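# Separate the green wire from the other wires

## Task

Set the green wire down on the table on its own, so that it lies at least a hand's width away from each of the other wires. A wire left dangling over the table's edge may count as failure.

## Robot and tools

Robot: two arms, left_arm and right_arm, each a six-joint arm with a parallel two-finger gripper. In the scene frame the origin sits at table-top height, halfway between the nominal bases and a little behind the near edge of the table. +z points up, +x points out across the table, and left_arm is on the +y side. Left and right in the images do not follow these arm names. Calibrated bases: left_arm at (-0.002, +0.278, +0.011) m, right_arm at (+0.005, -0.268, +0.006) m. The fingers point along the gripper's own +z axis and close along its y axis. end_effector_position is the point between the pads, about 1 cm short of the tips.

Results: every tool reports the robot state. This includes each gripper's end_effector_position (m) and end_effector_quat_wxyz in the scene frame, and Hand target, the last commanded pose after clipping, which is what the next offsets are measured from. The gripper often rests slightly short of its Hand target. A later command, even all zeros, asks for that target again, and if a gap is still left you can send it as an offset. Readings can be off by a few cm at long reach. grip_measured gives the finger motor position on the opening scale: about -0.94 means the pads touch, and each millimetre of object width adds about 0.0208. Joint positions end with the opening in metres. Joint torques are total drive outputs and are noisy. Tool commands lists what each tool is currently being sent. Other lines can include MOTOR HOT, at 75 °C, and OVER-TEMPERATURE FAULT, at 90 °C, after which that arm folds up and stays idle. Holding loads, stretching out or pushing at an unreachable pose all build heat.

execute_actions(actions, cameras): actions is a list of actions. Each action is a table of at most 15 rows, each row one control step of 1/30 s, and a short table repeats its last row. Every row is a single list of 14 numbers for both arms, each between -1 and 1: left_arm dx, dy, dz, rx, ry, rz, opening, followed by the same seven for right_arm. dx..rz are offsets in the Hand target's own axes, measured from the Hand target at the start of that action and not from the previous row. Sending the same offset again therefore moves the arm further. Scale: 1.0 equals 0.6 m, or 180 degrees for rx, ry, rz, which together form one rotation vector. The opening is absolute: +1 is fully open (0.093 m) and -1 is closed. Every pose number must be sent for both arms, and a 0 opening is an actual command, so repeat an arm's current opening to leave it alone. Images come back only if actions is empty or cameras lists names, for example ["all"].

move(target, speed, blend, opening_speed, grip_force, blocking, cameras): target is either one 14-number row laid out as above or a list of up to 15 such rows. Every row is an offset from the Hand targets at the start of the move, not from the row before. The grippers travel in straight lines and all finish together, in no less than 0.5 s and no more than 10 s. speed is in m/s, from 0.002 to 2.9 with a default of 0.25, and turning runs at up to twice that value in rad/s. blend (m) rounds off corners in a list. opening_speed sets the finger rate per second on the -1..1 scale, at least 0.2. grip_force is newtons per pad, 10 to 50, stays set until changed, and closes slowly when low. The result adds a move: line, for example done, off_target, moving, held or fault, plus limits such as paced or held. Moves do not steer around obstacles or the other arm. Fast moves overshoot and strike harder, and a target set far beyond a contact presses harder. Do not route a path close to an arm's own base, because that can flip its shoulder.

wait(seconds 0 to 10) lets time pass with the last commands held, and a running move carries on. stop brakes a running move. zoom_image(camera, region [x0, y0, x1, y1] in pixels, at most 504x504) enlarges part of the newest image from cam_high, cam_low, cam_left_wrist or cam_right_wrist, each 896x504. cam_high and cam_low are fixed behind the arms. The wrist cameras ride on the grippers. read_manual returns licence texts only. finished_scene(scene) ends the scene for good and should be the only call in that reply. The wire has to stay separated with no help from the robot.

Control notes: each step the commanded orientation is clipped to within 40 degrees of the measured one. Friction and weight can leave the gripper low, short or tilted, so check position and tilt after every move and correct them. Tiny moves may not happen or may go sideways. An arm blocked by something keeps pushing until it is commanded back past the contact. To grip, send a value below the reading that matches the object's width, and keep sending it to hold. To release, send a value well above that reading. Closing hard in one jump gives a brief force spike.

Avoid: dropping the wire or letting go while it is moving, letting any wire fall or hang off the table, hitting the table or the fixtures (the bar, plate and rail near the bases, which stand up to 3 cm high, with no warning), the grippers or cameras touching each other, closing on the other arm's fingers, straining a wrist camera cable, and hard or fast contact of any kind. Objects may occasionally get nudged by outside pushes.

Each tool is called after "Request:" by a JSON object that holds its "method" and its "body".

## Session

Request:
{"method": "execute_actions", "body": {"actions": []}}

Scene clock: 0.00 s.
left_arm: end_effector_position=(+0.3099, +0.0069, +0.2523) grip_measured=-0.928 end_effector_quat_wxyz=(+0.465, +0.505, +0.584, -0.434) | right_arm: end_effector_position=(+0.3779, -0.2520, +0.4110) grip_measured=+1.000 end_effector_quat_wxyz=(+0.710, -0.015, +0.704, -0.008)
Joint positions: left_arm=[-0.358 1.54 0.982 0.125 1.082 0.331 0.001] | right_arm=[0 1.047 1.047 0 0 0 0.093]
Joint velocities: within noise
Joint torques (N m): no reading
Heat: left arm: 35 °C; right arm: 30 °C.
Hand target: left_arm +0.3107, +0.0068, +0.2572; +0.470, +0.506, +0.580, -0.432 | right_arm +0.3767, -0.2528, +0.4156; +0.713, -0.013, +0.701, -0.009
Tool commands: left_gripper/opening=-0.934775 right_gripper/opening=+1.0
camera_calibration:
cam_left_wrist: T_world_to_cam=[[-0.994056, -0.103275, 0.0344529, 0.299509], [-0.0891887, 0.591015, -0.801715, 0.261451], [0.0624351, -0.800022, -0.596713, 0.222475], [0, 0, 0, 1]] pos_world=[0.307157, 0.0543948, 0.332044]

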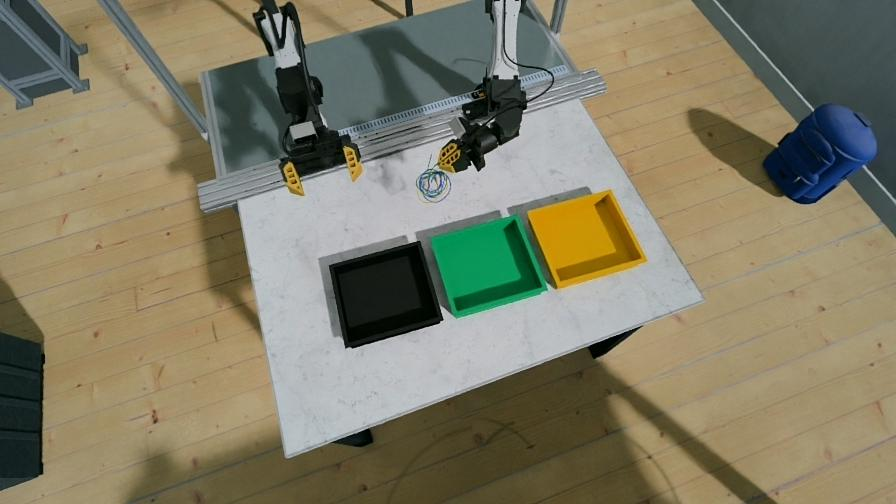

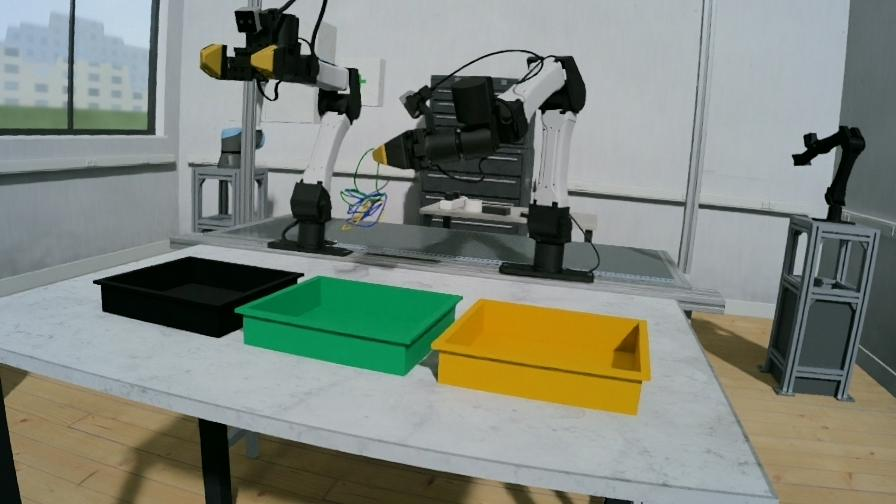

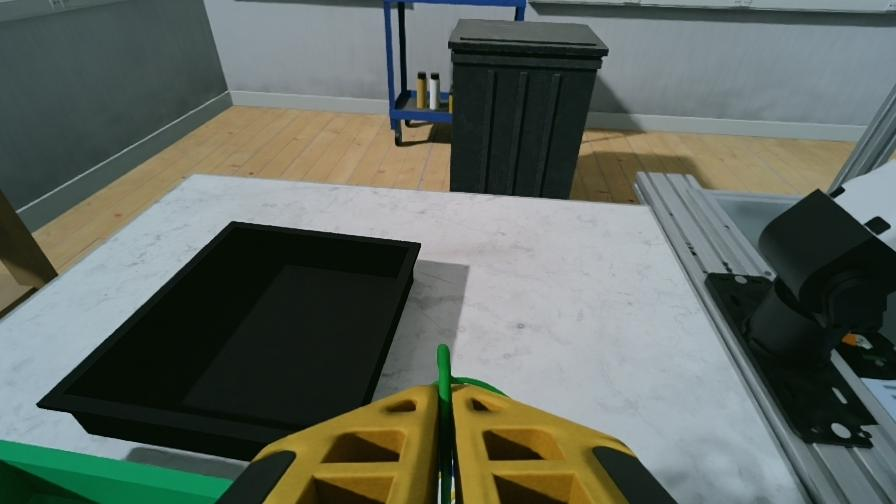

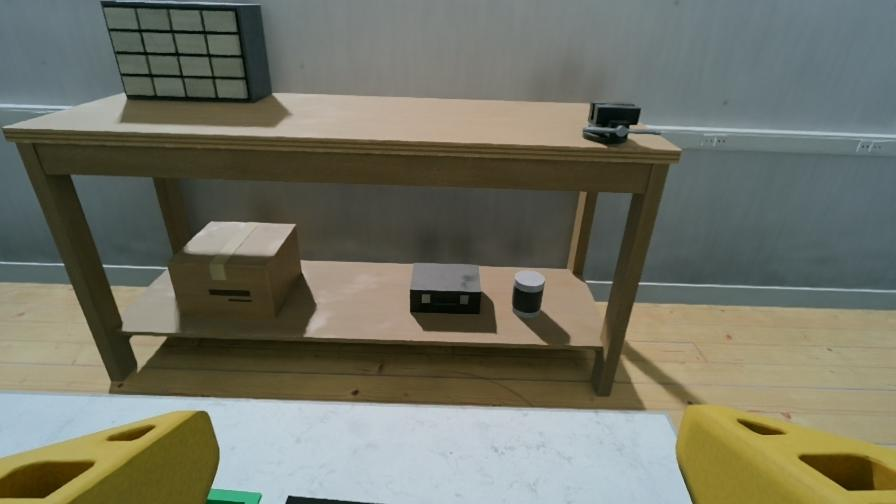

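Request:
{"method": "zoom_image", "body": {"camera": "cam_low", "region": [310, 130, 430, 240]}}

Request:
{"method": "zoom_image", "body": {"camera": "cam_high", "region": [390, 130, 490, 220]}}

Scaled by 4.200 from the camera's 896x504 image, which has a finer 1280x720 frame.

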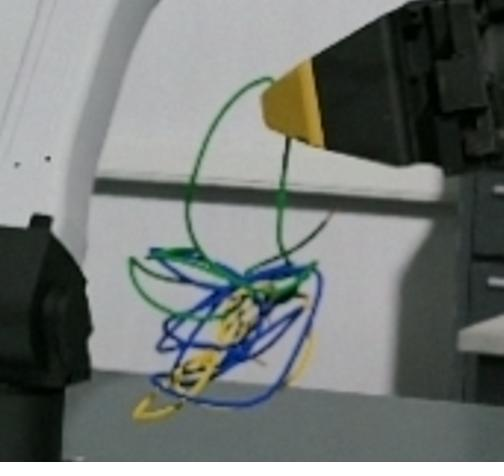

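Scaled by 5.040 from the camera's 896x504 image, which has a finer 1280x720 frame.

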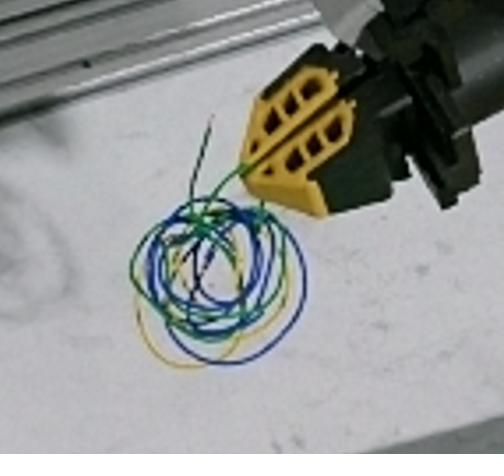

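Request:
{"method": "move", "body": {"target": [0,0,0,0,0,0,-0.935,0.403,0.168,-0.134,-0.312,0.3085,0.425,0], "speed": 0.45, "cameras": ["cam_low","cam_right_wrist"]}}

Request:
{"method": "zoom_image", "body": {"camera": "cam_right_wrist", "region": [270, 200, 620, 450]}}

Request:
{"method": "zoom_image", "body": {"camera": "cam_low", "region": [290, 130, 430, 250]}}

Scene clock: 38.43 s.
left_arm: end_effector_position=(+0.3099, +0.0069, +0.2523) grip_measured=-0.928 end_effector_quat_wxyz=(+0.465, +0.505, +0.584, -0.434) | right_arm: end_effector_position=(+0.3045, -0.1632, +0.1738) grip_measured=+0.001 end_effector_quat_wxyz=(+0.118, +0.090, +0.725, +0.673)
Joint positions: left_arm=[-0.358 1.54 0.982 0.125 1.082 0.331 0.001] | right_arm=[-0.248 1.504 0.575 0.334 -1.501 0.944 0.045]
Joint torques (N m): left_arm=[-0.1 -6.94 8.83 1.89 0.29 -0.04] | right_arm=[0.88 -5.27 4.83 1.34 -0.54 0.01]
Heat: left arm: 39 °C; right arm: 36 °C.
Hand target: left_arm +0.3107, +0.0068, +0.2572; +0.470, +0.506, +0.580, -0.432 | right_arm +0.2998, -0.1602, +0.1692; +0.119, +0.098, +0.709, +0.689
Off the commanded pose: left_arm 0.005 m, 1 deg | right_arm 0.007 m, 3 deg.
move: off_target (right_arm)
camera_calibration:
cam_right_wrist: T_world_to_cam=[[0.0152204, -0.078057, -0.996833, 0.154136], [-0.989446, -0.14485, -0.00376514, 0.317647], [-0.144097, 0.98637, -0.0794379, 0.302513], [0, 0, 0, 1]] pos_world=[0.35554, -0.240347, 0.178875]
Images, in order (width x height): cam_low 896x504, cam_right_wrist 896x504.

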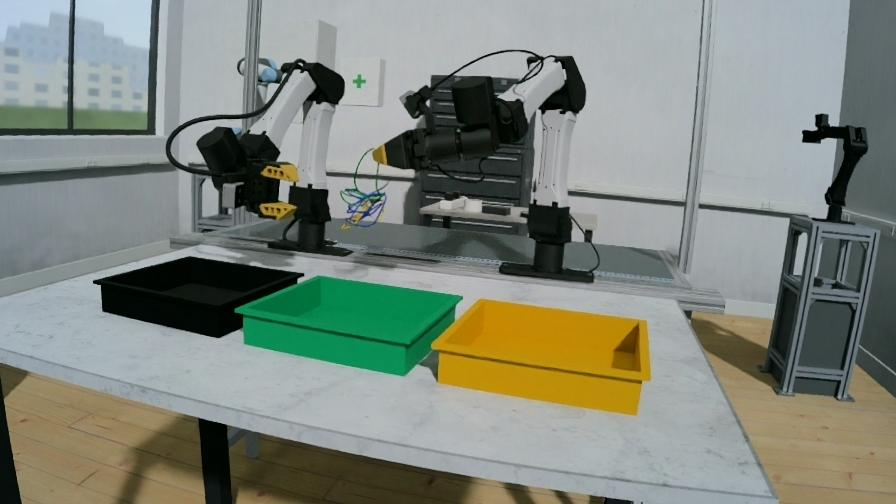

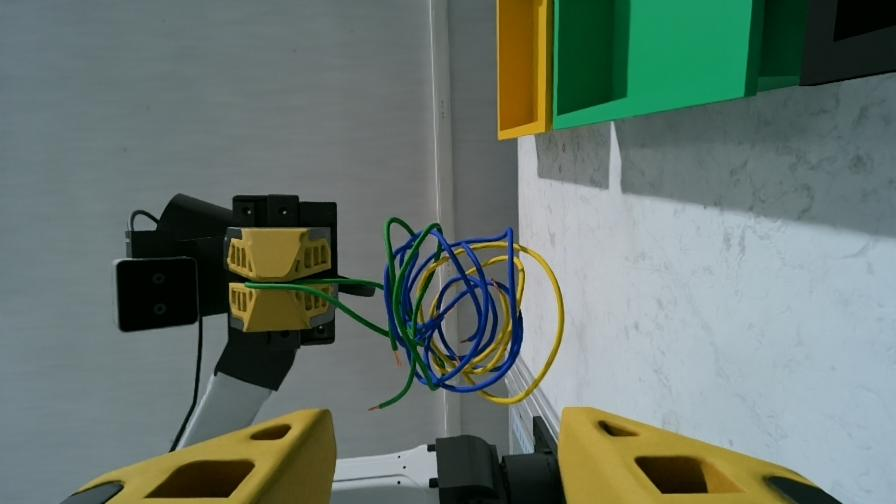

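Scaled by 1.440 from the camera's 896x504 image, which has a finer 1280x720 frame.

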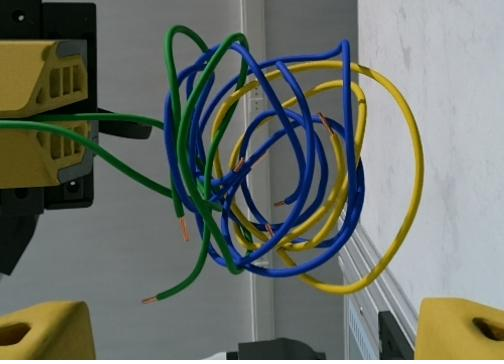

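Scaled by 3.600 from the camera's 896x504 image, which has a finer 1280x720 frame.

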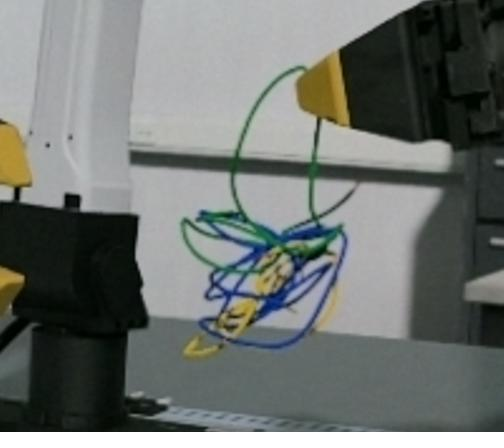

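Request:
{"method": "move", "body": {"target": [0,0,0,0,0,0,-0.935,0.0613,-0.0943,0.1027,0,0,0,-0.2], "speed": 0.2, "cameras": ["cam_low","cam_right_wrist"]}}

Request:
{"method": "zoom_image", "body": {"camera": "cam_low", "region": [290, 130, 430, 250]}}

Scene clock: 88.20 s.
left_arm: end_effector_position=(+0.3099, +0.0069, +0.2523) grip_measured=-0.928 end_effector_quat_wxyz=(+0.465, +0.505, +0.584, -0.434) | right_arm: end_effector_position=(+0.2862, -0.0930, +0.1080) grip_measured=-0.198 end_effector_quat_wxyz=(+0.102, +0.107, +0.720, +0.678)
Joint positions: left_arm=[-0.358 1.54 0.982 0.125 1.082 0.331 0.001] | right_arm=[0.038 1.896 0.303 1.499 -1.225 1.497 0.036]
Joint torques (N m): left_arm=[-0.06 -6.98 8.79 1.88 0.3 -0.06] | right_arm=[0.59 -5.24 2.33 2.11 0.06 -0.1]
Heat: left arm: 42 °C; right arm: 36 °C.
Hand target: left_arm +0.3107, +0.0068, +0.2572; +0.470, +0.506, +0.580, -0.432 | right_arm +0.2848, -0.0922, +0.1101; +0.119, +0.098, +0.709, +0.689
Off the commanded pose: left_arm 0.005 m, 1 deg | right_arm 0.003 m, 3 deg.
joint sent to its limit (right arm) — joint 4 (wrist pitch), upper limit. The joint targets still meet the commanded pose.
move: off_target (right_arm)
camera_calibration:
cam_right_wrist: T_world_to_cam=[[-0.0281265, -0.0572431, -0.997964, 0.108816], [-0.989152, -0.142407, 0.0360467, 0.305329], [-0.144181, 0.988151, -0.0526167, 0.222665], [0, 0, 0, 1]] pos_world=[0.337182, -0.170317, 0.109304]
Images, in order (width x height): cam_low 896x504, cam_right_wrist 896x504.

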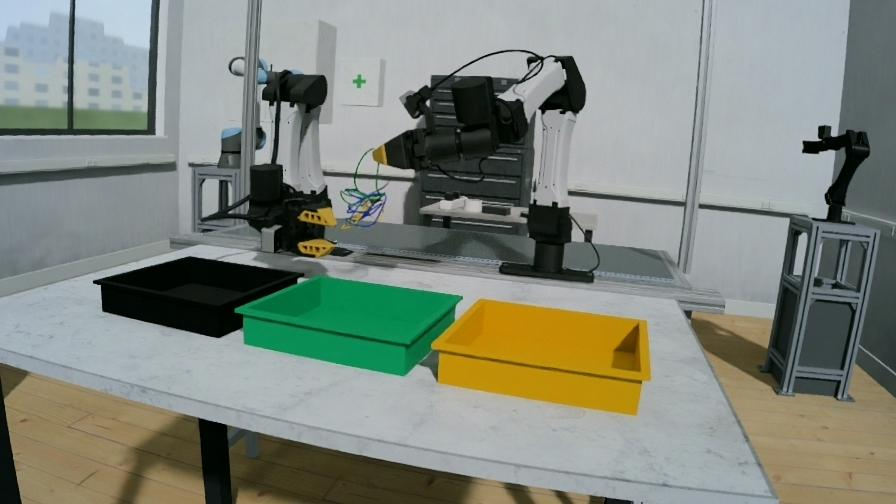

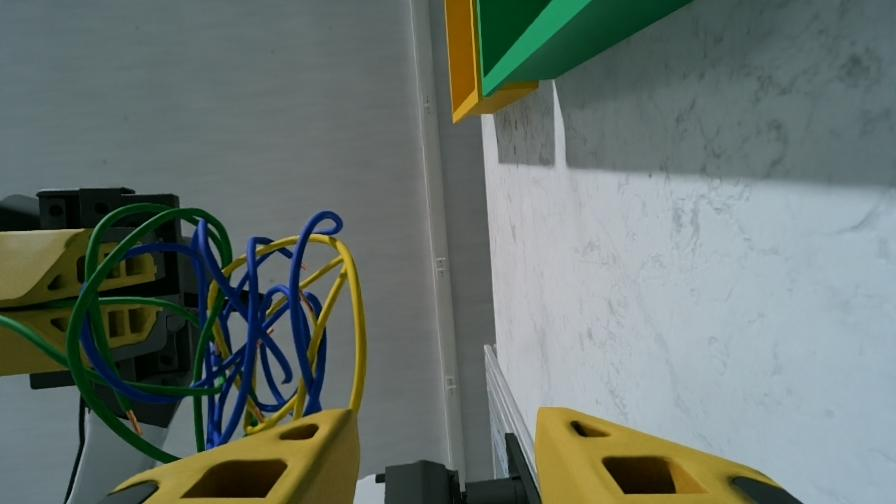

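Scaled by 3.600 from the camera's 896x504 image, which has a finer 1280x720 frame.

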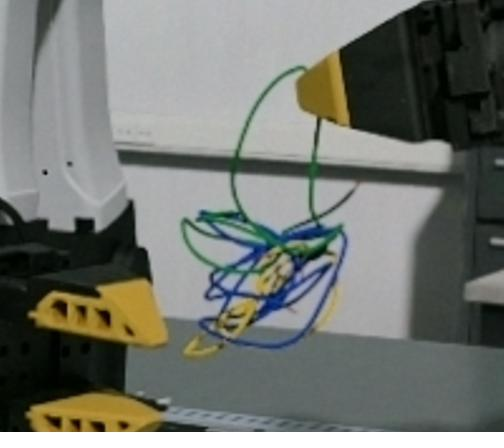

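Request:
{"method": "move", "body": {"target": [[0,0,0,0,0,0,-0.935,0,0.0313,0,0,0,0,-0.2],[0,0,0,0,0,0,-0.935,-0.0052,0.0313,0.0618,0,0,0,-0.2]], "speed": 0.12, "blend": 0.005, "cameras": ["cam_low","cam_right_wrist"]}}

Request:
{"method": "zoom_image", "body": {"camera": "cam_low", "region": [290, 130, 430, 250]}}

Request:
{"method": "zoom_image", "body": {"camera": "cam_right_wrist", "region": [200, 200, 550, 480]}}

Scene clock: 113.77 s.
left_arm: end_effector_position=(+0.3099, +0.0069, +0.2523) grip_measured=-0.928 end_effector_quat_wxyz=(+0.465, +0.505, +0.584, -0.434) | right_arm: end_effector_position=(+0.2918, -0.0590, +0.1223) grip_measured=-0.198 end_effector_quat_wxyz=(+0.104, +0.106, +0.714, +0.684)
Joint positions: left_arm=[-0.358 1.54 0.982 0.125 1.082 0.331 0.001] | right_arm=[0.176 1.862 0.341 1.492 -1.086 1.559 0.036]
Joint torques (N m): left_arm=[-0.02 -6.91 8.81 1.89 0.31 -0.04] | right_arm=[0.43 -5.75 5.85 1.81 0.12 -0.02]
Heat: left arm: 43 °C; right arm: 40 °C.
Hand target: left_arm +0.3107, +0.0068, +0.2572; +0.470, +0.506, +0.580, -0.432 | right_arm +0.2985, -0.0571, +0.1281; +0.119, +0.098, +0.709, +0.689
Off the commanded pose: left_arm 0.005 m, 1 deg | right_arm 0.009 m, 2 deg.
move: done
camera_calibration:
cam_right_wrist: T_world_to_cam=[[-0.0215635, -0.0398082, -0.998975, 0.124386], [-0.989593, -0.141337, 0.0269932, 0.316544], [-0.142267, 0.989161, -0.0363462, 0.188122], [0, 0, 0, 1]] pos_world=[0.342695, -0.136392, 0.122551]
Images, in order (width x height): cam_low 896x504, cam_right_wrist 896x504.

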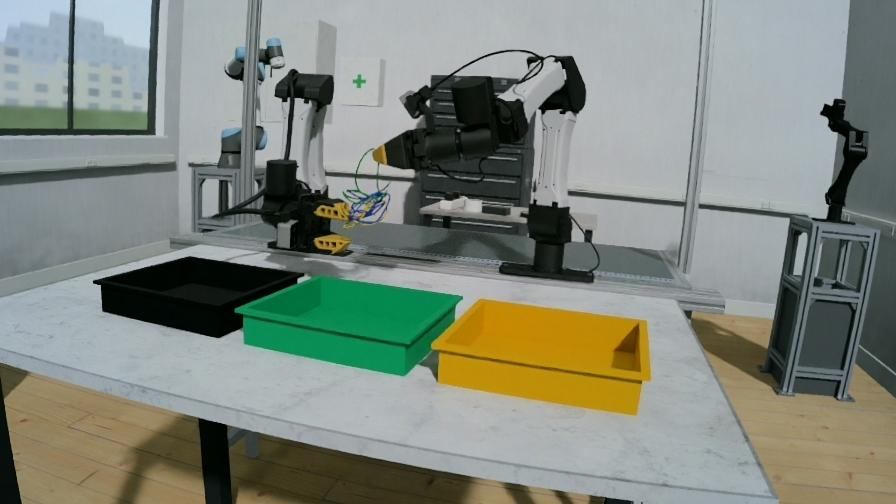

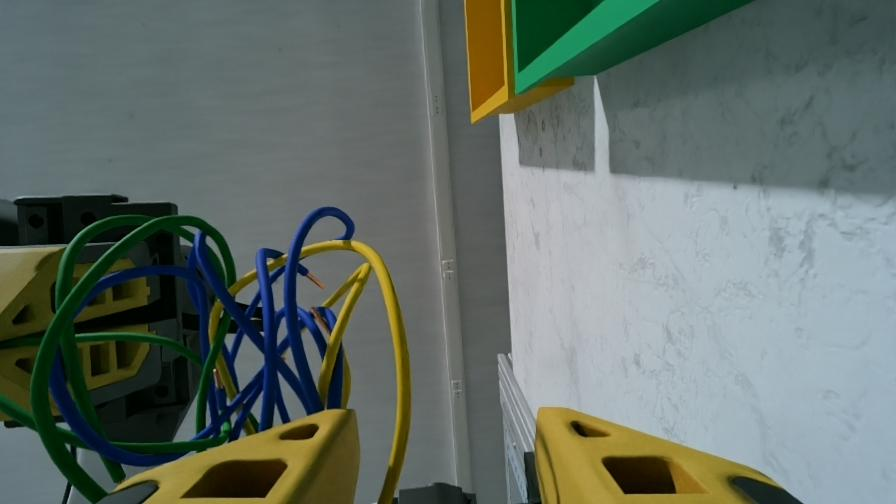

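Scaled by 3.600 from the camera's 896x504 image, which has a finer 1280x720 frame.

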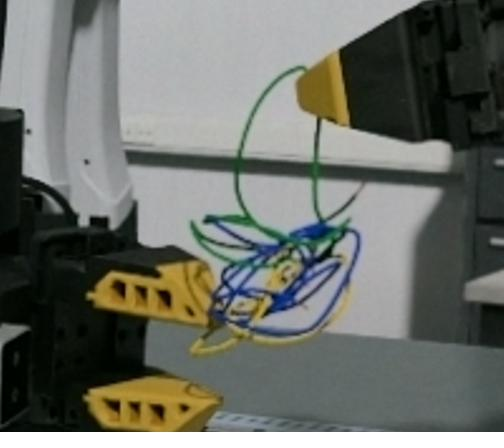

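Scaled by 1.440 from the camera's 896x504 image, which has a finer 1280x720 frame.

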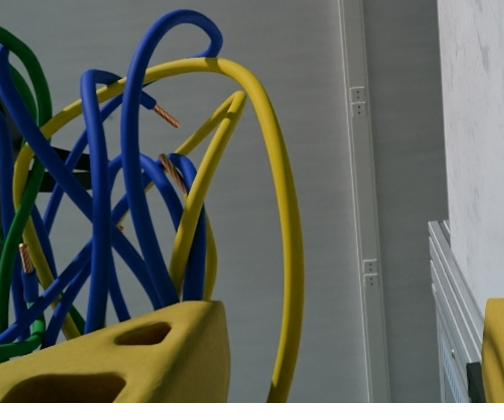

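Request:
{"method": "move", "body": {"target": [[0,0,0,0,0,0,-0.935,-0.008,0.0035,0.019,0,0,0,-0.2],[0,0,0,0,0,0,-0.935,-0.008,0.0035,0.019,0,0,0,-1],[0,0,0,0,0,0,-0.935,-0.0432,0.01,-0.0921,0,0,0,-1]], "speed": 0.1, "cameras": ["cam_low","cam_right_wrist"]}}

Request:
{"method": "zoom_image", "body": {"camera": "cam_low", "region": [270, 130, 430, 260]}}

Request:
{"method": "zoom_image", "body": {"camera": "cam_right_wrist", "region": [200, 150, 600, 480]}}

Scene clock: 141.77 s.
left_arm: end_effector_position=(+0.3099, +0.0069, +0.2523) grip_measured=-0.928 end_effector_quat_wxyz=(+0.465, +0.505, +0.584, -0.434) | right_arm: end_effector_position=(+0.3072, -0.1159, +0.1294) grip_measured=-0.986 end_effector_quat_wxyz=(+0.110, +0.110, +0.710, +0.687)
Joint positions: left_arm=[-0.358 1.54 0.982 0.125 1.082 0.331 0.001] | right_arm=[-0.056 1.862 0.38 1.465 -1.305 1.566 0]
Joint torques (N m): left_arm=[-0.17 -6.82 8.8 1.87 0.31 -0.05] | right_arm=[-0.64 -8.32 4.05 1.56 -0.17 -0.03]
Heat: left arm: 43 °C; right arm: 38 °C.
Hand target: left_arm +0.3107, +0.0068, +0.2572; +0.470, +0.506, +0.580, -0.432 | right_arm +0.3063, -0.1174, +0.1362; +0.119, +0.098, +0.709, +0.689
Off the commanded pose: left_arm 0.005 m, 1 deg | right_arm 0.007 m, 2 deg.
move: done
camera_calibration:
cam_right_wrist: T_world_to_cam=[[-0.0178741, -0.031521, -0.999343, 0.129457], [-0.991526, -0.12807, 0.0217739, 0.326265], [-0.128672, 0.991264, -0.0289648, 0.241866], [0, 0, 0, 1]] pos_world=[0.356936, -0.193888, 0.129273]
Images, in order (width x height): cam_low 896x504, cam_right_wrist 896x504.

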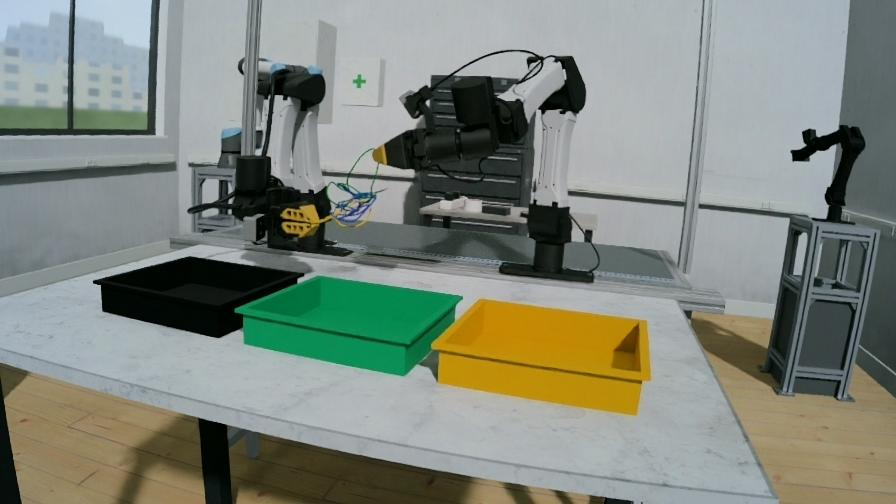

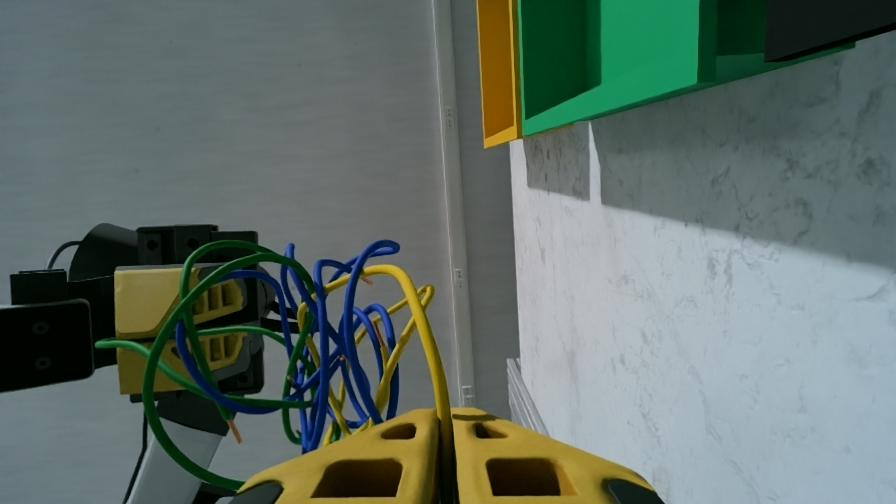

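Scaled by 3.150 from the camera's 896x504 image, which has a finer 1280x720 frame.

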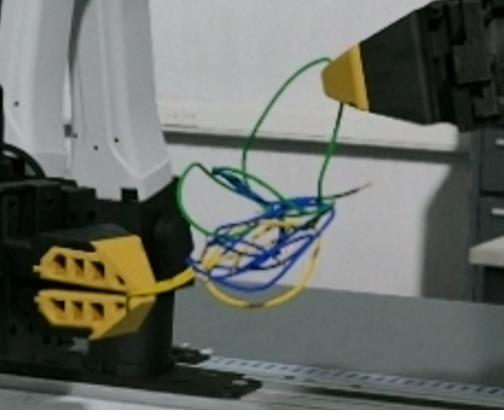

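Scaled by 1.260 from the camera's 896x504 image, which has a finer 1280x720 frame.

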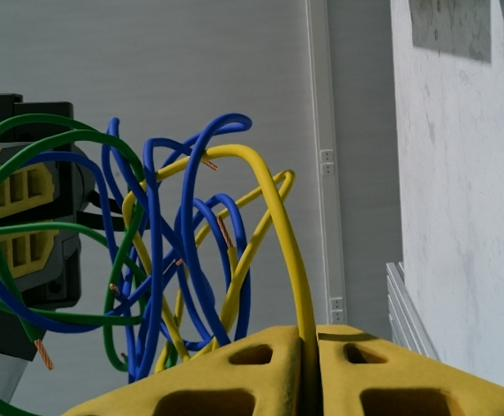

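Request:
{"method": "move", "body": {"target": [0.0065,0.024,-0.2178,0,0,0,-0.935,-0.0455,-0.0047,-0.1428,0,0,0,-1], "speed": 0.1, "cameras": ["cam_low","cam_right_wrist"]}}

Request:
{"method": "zoom_image", "body": {"camera": "cam_low", "region": [270, 110, 470, 260]}}

Request:
{"method": "zoom_image", "body": {"camera": "cam_right_wrist", "region": [250, 150, 600, 440]}}

Scene clock: 160.17 s.
left_arm: end_effector_position=(+0.3044, +0.1340, +0.2723) grip_measured=-0.928 end_effector_quat_wxyz=(+0.462, +0.502, +0.585, -0.438) | right_arm: end_effector_position=(+0.3054, -0.2021, +0.1363) grip_measured=-0.986 end_effector_quat_wxyz=(+0.137, +0.126, +0.705, +0.684)
Joint positions: left_arm=[0.052 1.612 1.306 -1.086 1.372 1.322 0.001] | right_arm=[-0.386 1.862 0.406 1.455 -1.573 1.567 0]
Joint torques (N m): left_arm=[0.7 -5.22 9.98 0.57 0.79 0.11] | right_arm=[-1.31 -6.37 4.31 1.28 0 -0.13]
Heat: left arm: 44 °C; right arm: 38 °C.
Hand target: left_arm +0.3107, +0.1369, +0.2773; +0.470, +0.506, +0.580, -0.432 | right_arm +0.3065, -0.2074, +0.1363; +0.119, +0.098, +0.709, +0.689
Off the commanded pose: left_arm 0.009 m, 1 deg | right_arm 0.005 m, 4 deg.
joint sent to its limit (right arm) — joint 5 (wrist yaw), lower limit. The joint targets are off in orientation, not in position.
move: off_target (right_arm)
camera_calibration:
cam_right_wrist: T_world_to_cam=[[-0.00259245, -0.0311636, -0.999511, 0.129001], [-0.997739, -0.0670493, 0.00467838, 0.329897], [-0.0671623, 0.997263, -0.0309193, 0.310115], [0, 0, 0, 1]] pos_world=[0.350313, -0.283126, 0.136983]
Images, in order (width x height): cam_low 896x504, cam_right_wrist 896x504.

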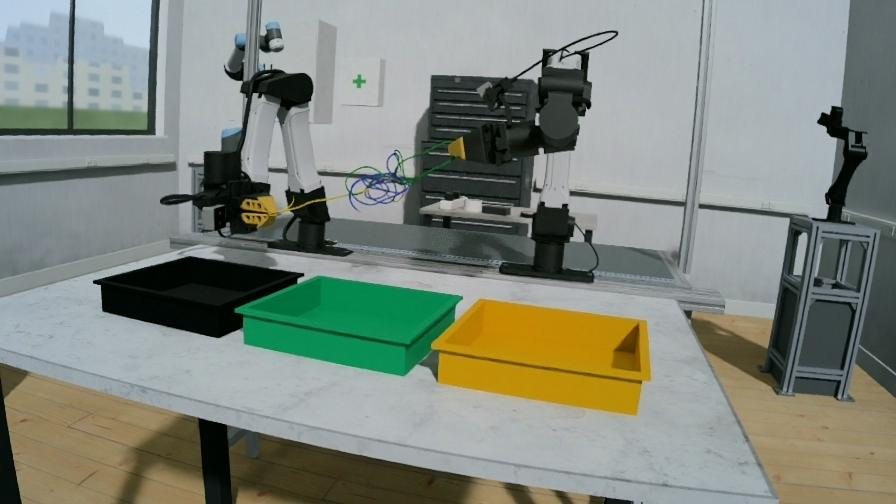

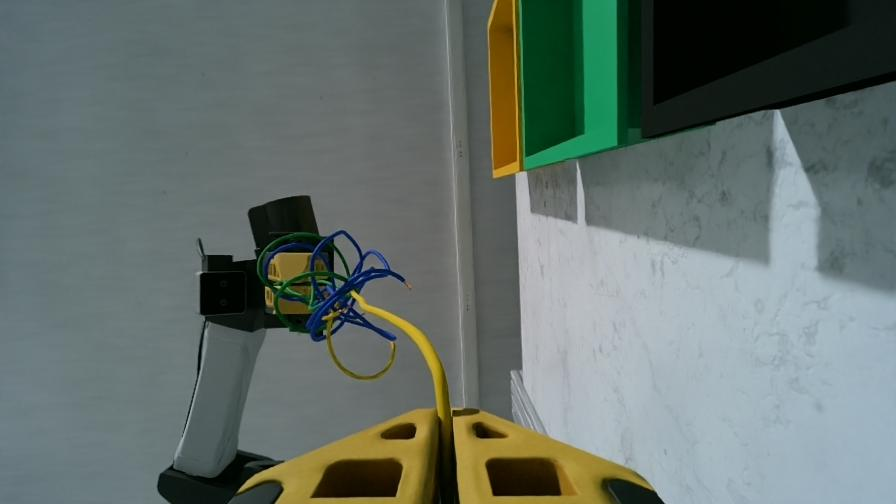

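Scaled by 2.520 from the camera's 896x504 image, which has a finer 1280x720 frame.

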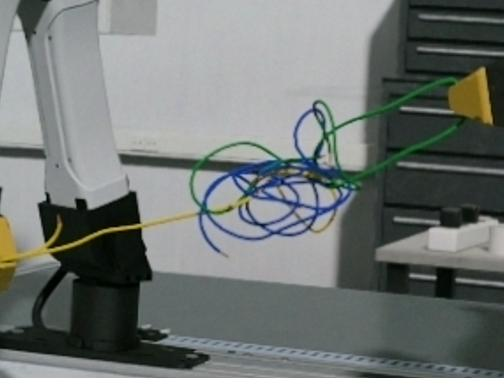

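Scaled by 1.440 from the camera's 896x504 image, which has a finer 1280x720 frame.

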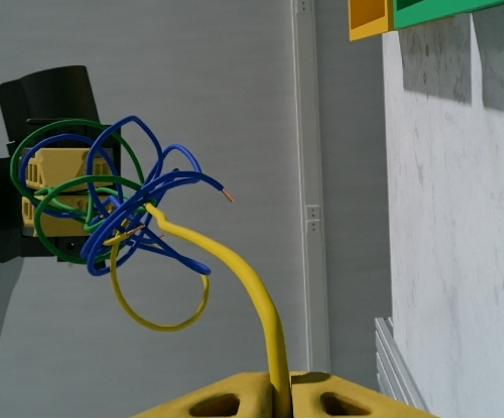

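Request:
{"method": "move", "body": {"target": [0.0392,0.0248,-0.2117,0,0,0,-0.935,-0.0354,-0.0037,-0.111,0,-0.067,0,-1], "speed": 0.1, "cameras": ["cam_low","cam_right_wrist"]}}

Request:
{"method": "zoom_image", "body": {"camera": "cam_low", "region": [230, 110, 510, 290]}}

Request:
{"method": "zoom_image", "body": {"camera": "cam_right_wrist", "region": [250, 150, 600, 440]}}

Scene clock: 180.37 s.
left_arm: end_effector_position=(+0.3109, +0.2613, +0.2660) grip_measured=-0.928 end_effector_quat_wxyz=(+0.503, +0.430, +0.665, -0.346) | right_arm: end_effector_position=(+0.3094, -0.2712, +0.1372) grip_measured=-0.986 end_effector_quat_wxyz=(+0.215, +0.204, +0.685, +0.665)
Joint positions: left_arm=[0.464 1.717 1.436 -1.593 1.289 1.841 0.001] | right_arm=[-0.617 1.862 0.397 1.455 -1.577 1.561 0]
Joint torques (N m): left_arm=[1.32 -8.81 8.8 -0.12 0.7 0.05] | right_arm=[-2 -6.78 2.91 1.36 0.08 -0.21]
Heat: left arm: 47 °C; right arm: 38 °C.
Hand target: left_arm +0.3108, +0.2669, +0.2774; +0.470, +0.506, +0.580, -0.432 | right_arm +0.3066, -0.2774, +0.1364; +0.193, +0.169, +0.692, +0.675
Off the commanded pose: left_arm 0.013 m, 17 deg | right_arm 0.007 m, 5 deg.
joint read past its limit (left arm) — joint 4 (wrist pitch), lower limit.
joint sent to its limit (left arm) — joint 4 (wrist pitch), lower limit. The joint targets are off in orientation, not in position.
joint sent to its limit (right arm) — joint 5 (wrist yaw), lower limit. The joint targets are off in orientation, not in position.
move: off_target (left_arm, right_arm)
camera_calibration:
cam_right_wrist: T_world_to_cam=[[-0.00430913, -0.0274974, -0.999613, 0.129279], [-0.987195, 0.159521, -0.000132518, 0.388156], [0.159463, 0.986811, -0.0278327, 0.305918], [0, 0, 0, 1]] pos_world=[0.33496, -0.360247, 0.137795]
Images, in order (width x height): cam_low 896x504, cam_right_wrist 896x504.

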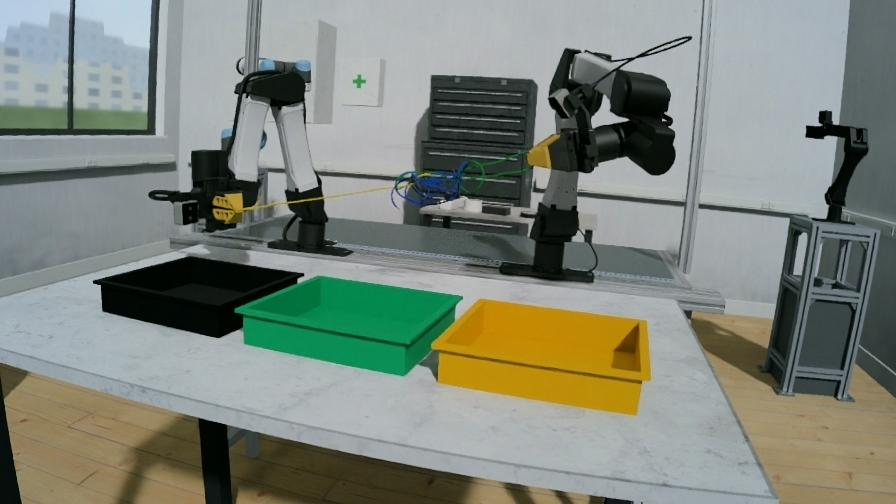

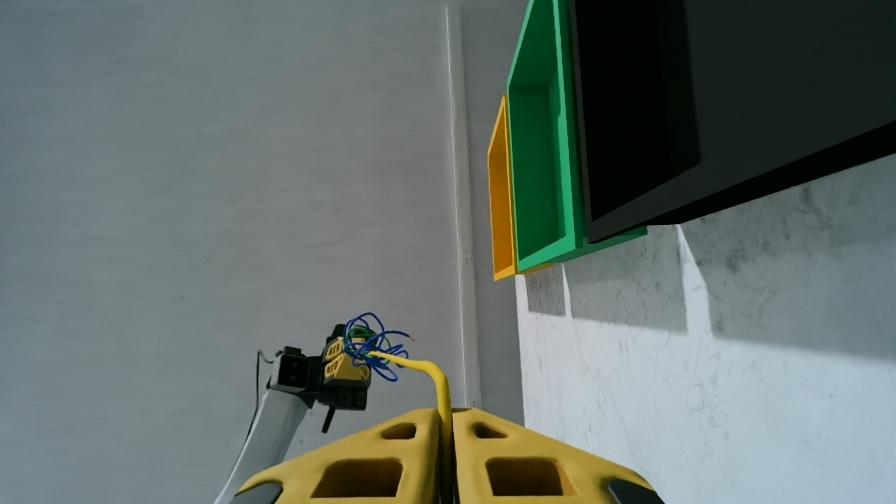

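Scaled by 1.800 from the camera's 896x504 image, which has a finer 1280x720 frame.

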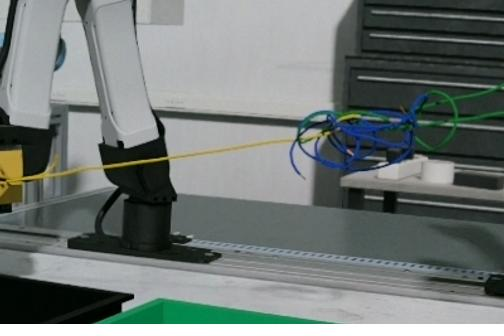

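Scaled by 1.440 from the camera's 896x504 image, which has a finer 1280x720 frame.

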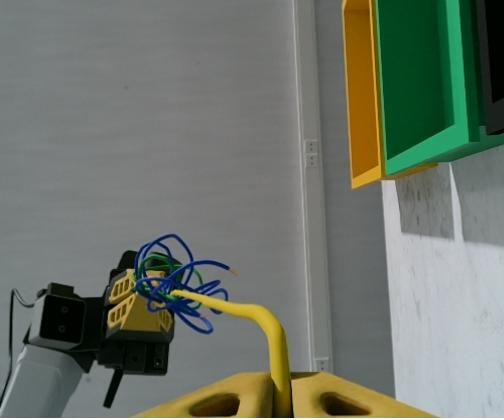

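Request:
{"method": "move", "body": {"target": [0,0,0,0,0,0,-0.935,-0.0742,-0.0047,-0.1303,0,-0.08,0,-1], "speed": 0.1, "cameras": ["cam_low"]}}

Request:
{"method": "zoom_image", "body": {"camera": "cam_low", "region": [190, 110, 560, 290]}}

Scene clock: 191.93 s.
left_arm: end_effector_position=(+0.3090, +0.2592, +0.2661) grip_measured=-0.928 end_effector_quat_wxyz=(+0.498, +0.428, +0.667, -0.352) | right_arm: end_effector_position=(+0.3039, -0.3474, +0.1343) grip_measured=-0.986 end_effector_quat_wxyz=(+0.290, +0.285, +0.653, +0.639)
Joint positions: left_arm=[0.46 1.717 1.436 -1.609 1.286 1.842 0.001] | right_arm=[-0.853 1.9 0.423 1.451 -1.577 1.56 0]
Joint torques (N m): left_arm=[1.52 -8.76 8.72 0.01 0.69 0.11] | right_arm=[-3.36 -5.16 6.98 1.28 -0.01 -0.06]
Heat: left arm: 46 °C; right arm: 38 °C.
Hand target: left_arm +0.3107, +0.2669, +0.2774; +0.470, +0.506, +0.580, -0.432 | right_arm +0.3067, -0.3674, +0.1364; +0.278, +0.253, +0.663, +0.648
Off the commanded pose: left_arm 0.014 m, 17 deg | right_arm 0.020 m, 4 deg.
joint read past its limit (left arm) — joint 4 (wrist pitch), lower limit.
joint sent to its limit (left arm) — joint 4 (wrist pitch), lower limit. The joint targets are off in orientation, not in position.
joint sent to its limit (right arm) — joint 5 (wrist yaw), lower limit. The joint targets are off in orientation, not in position.
move: off_target (left_arm, right_arm)
Images, in order (width x height): cam_low 896x504.

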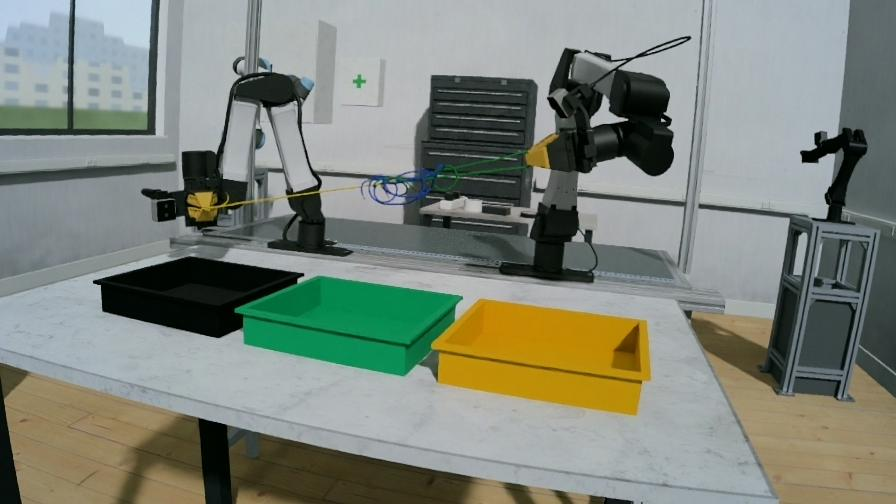

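Scaled by 1.362 from the camera's 896x504 image, which has a finer 1280x720 frame.

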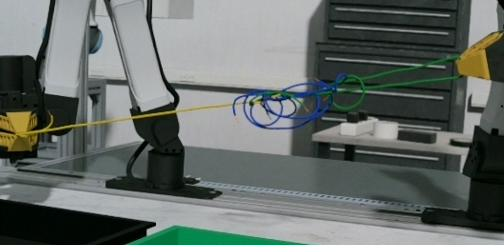

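Request:
{"method": "zoom_image", "body": {"camera": "cam_low", "region": [340, 130, 540, 230]}}

Scaled by 2.520 from the camera's 896x504 image, which has a finer 1280x720 frame.

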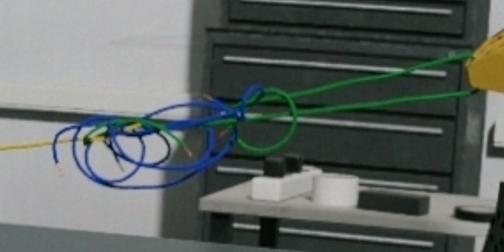

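Request:
{"method": "move", "body": {"target": [[0,0,0,0,0,0,-0.935,0.0928,0.0043,0.0958,0,0,0,-1],[0,0,0,0,0,0,-0.935,-0.0348,-0.0016,-0.0359,0,0,0,-1],[0,0,0,0,0,0,-0.935,0.0928,0.0043,0.0958,0,0,0,-1],[0,0,0,0,0,0,-0.935,-0.04,-0.0016,-0.042,0,0,0,-1]], "speed": 0.18, "cameras": ["cam_low"], "blend": 0.02}}

Request:
{"method": "zoom_image", "body": {"camera": "cam_low", "region": [320, 130, 540, 240]}}

Scene clock: 221.87 s.
left_arm: end_effector_position=(+0.3073, +0.2532, +0.2661) grip_measured=-0.928 end_effector_quat_wxyz=(+0.492, +0.433, +0.665, -0.359) | right_arm: end_effector_position=(+0.3053, -0.3734, +0.1337) grip_measured=-0.986 end_effector_quat_wxyz=(+0.310, +0.302, +0.645, +0.630)
Joint positions: left_arm=[0.442 1.717 1.436 -1.62 1.283 1.843 0.001] | right_arm=[-0.912 1.931 0.468 1.44 -1.577 1.558 0]
Joint torques (N m): left_arm=[3.21 -8.76 8.76 0.12 0.71 0.09] | right_arm=[-4.77 -5.37 8.21 1.17 -0.04 -0.01]
Heat: left arm: 46 °C; right arm: 37 °C.
Hand target: left_arm +0.3108, +0.2668, +0.2774; +0.470, +0.506, +0.580, -0.432 | right_arm +0.3064, -0.4022, +0.1366; +0.278, +0.253, +0.663, +0.648
Off the commanded pose: left_arm 0.018 m, 16 deg | right_arm 0.029 m, 7 deg.
joint read past its limit (left arm) — joint 4 (wrist pitch), lower limit.
joint sent to its limit (left arm) — joint 4 (wrist pitch), lower limit. The joint targets are off in orientation, not in position.
joint sent to its limit (right arm) — joint 5 (wrist yaw), lower limit. The joint targets are off in orientation, not in position.
move: off_target (left_arm, right_arm)
Images, in order (width x height): cam_low 896x504.

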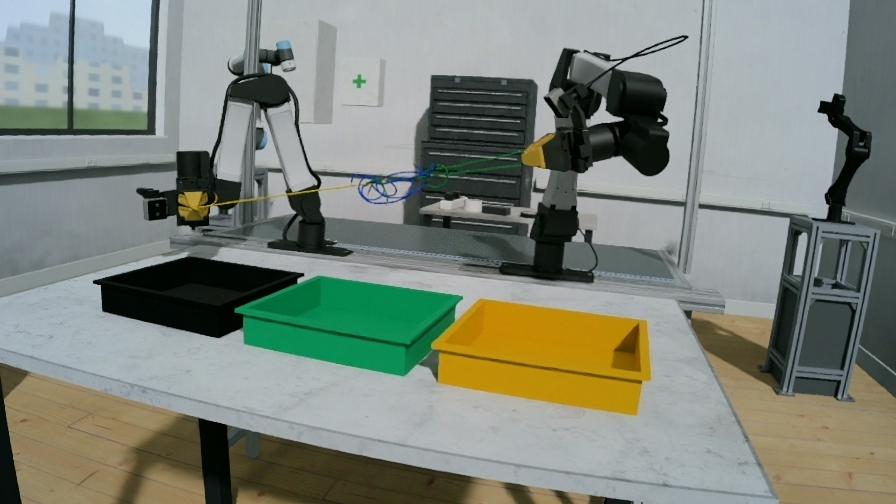

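Scaled by 2.291 from the camera's 896x504 image, which has a finer 1280x720 frame.

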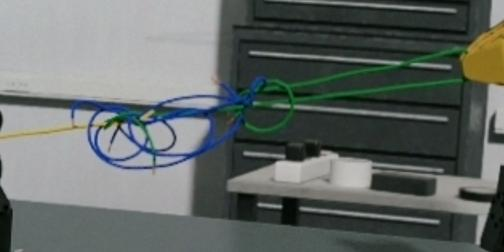

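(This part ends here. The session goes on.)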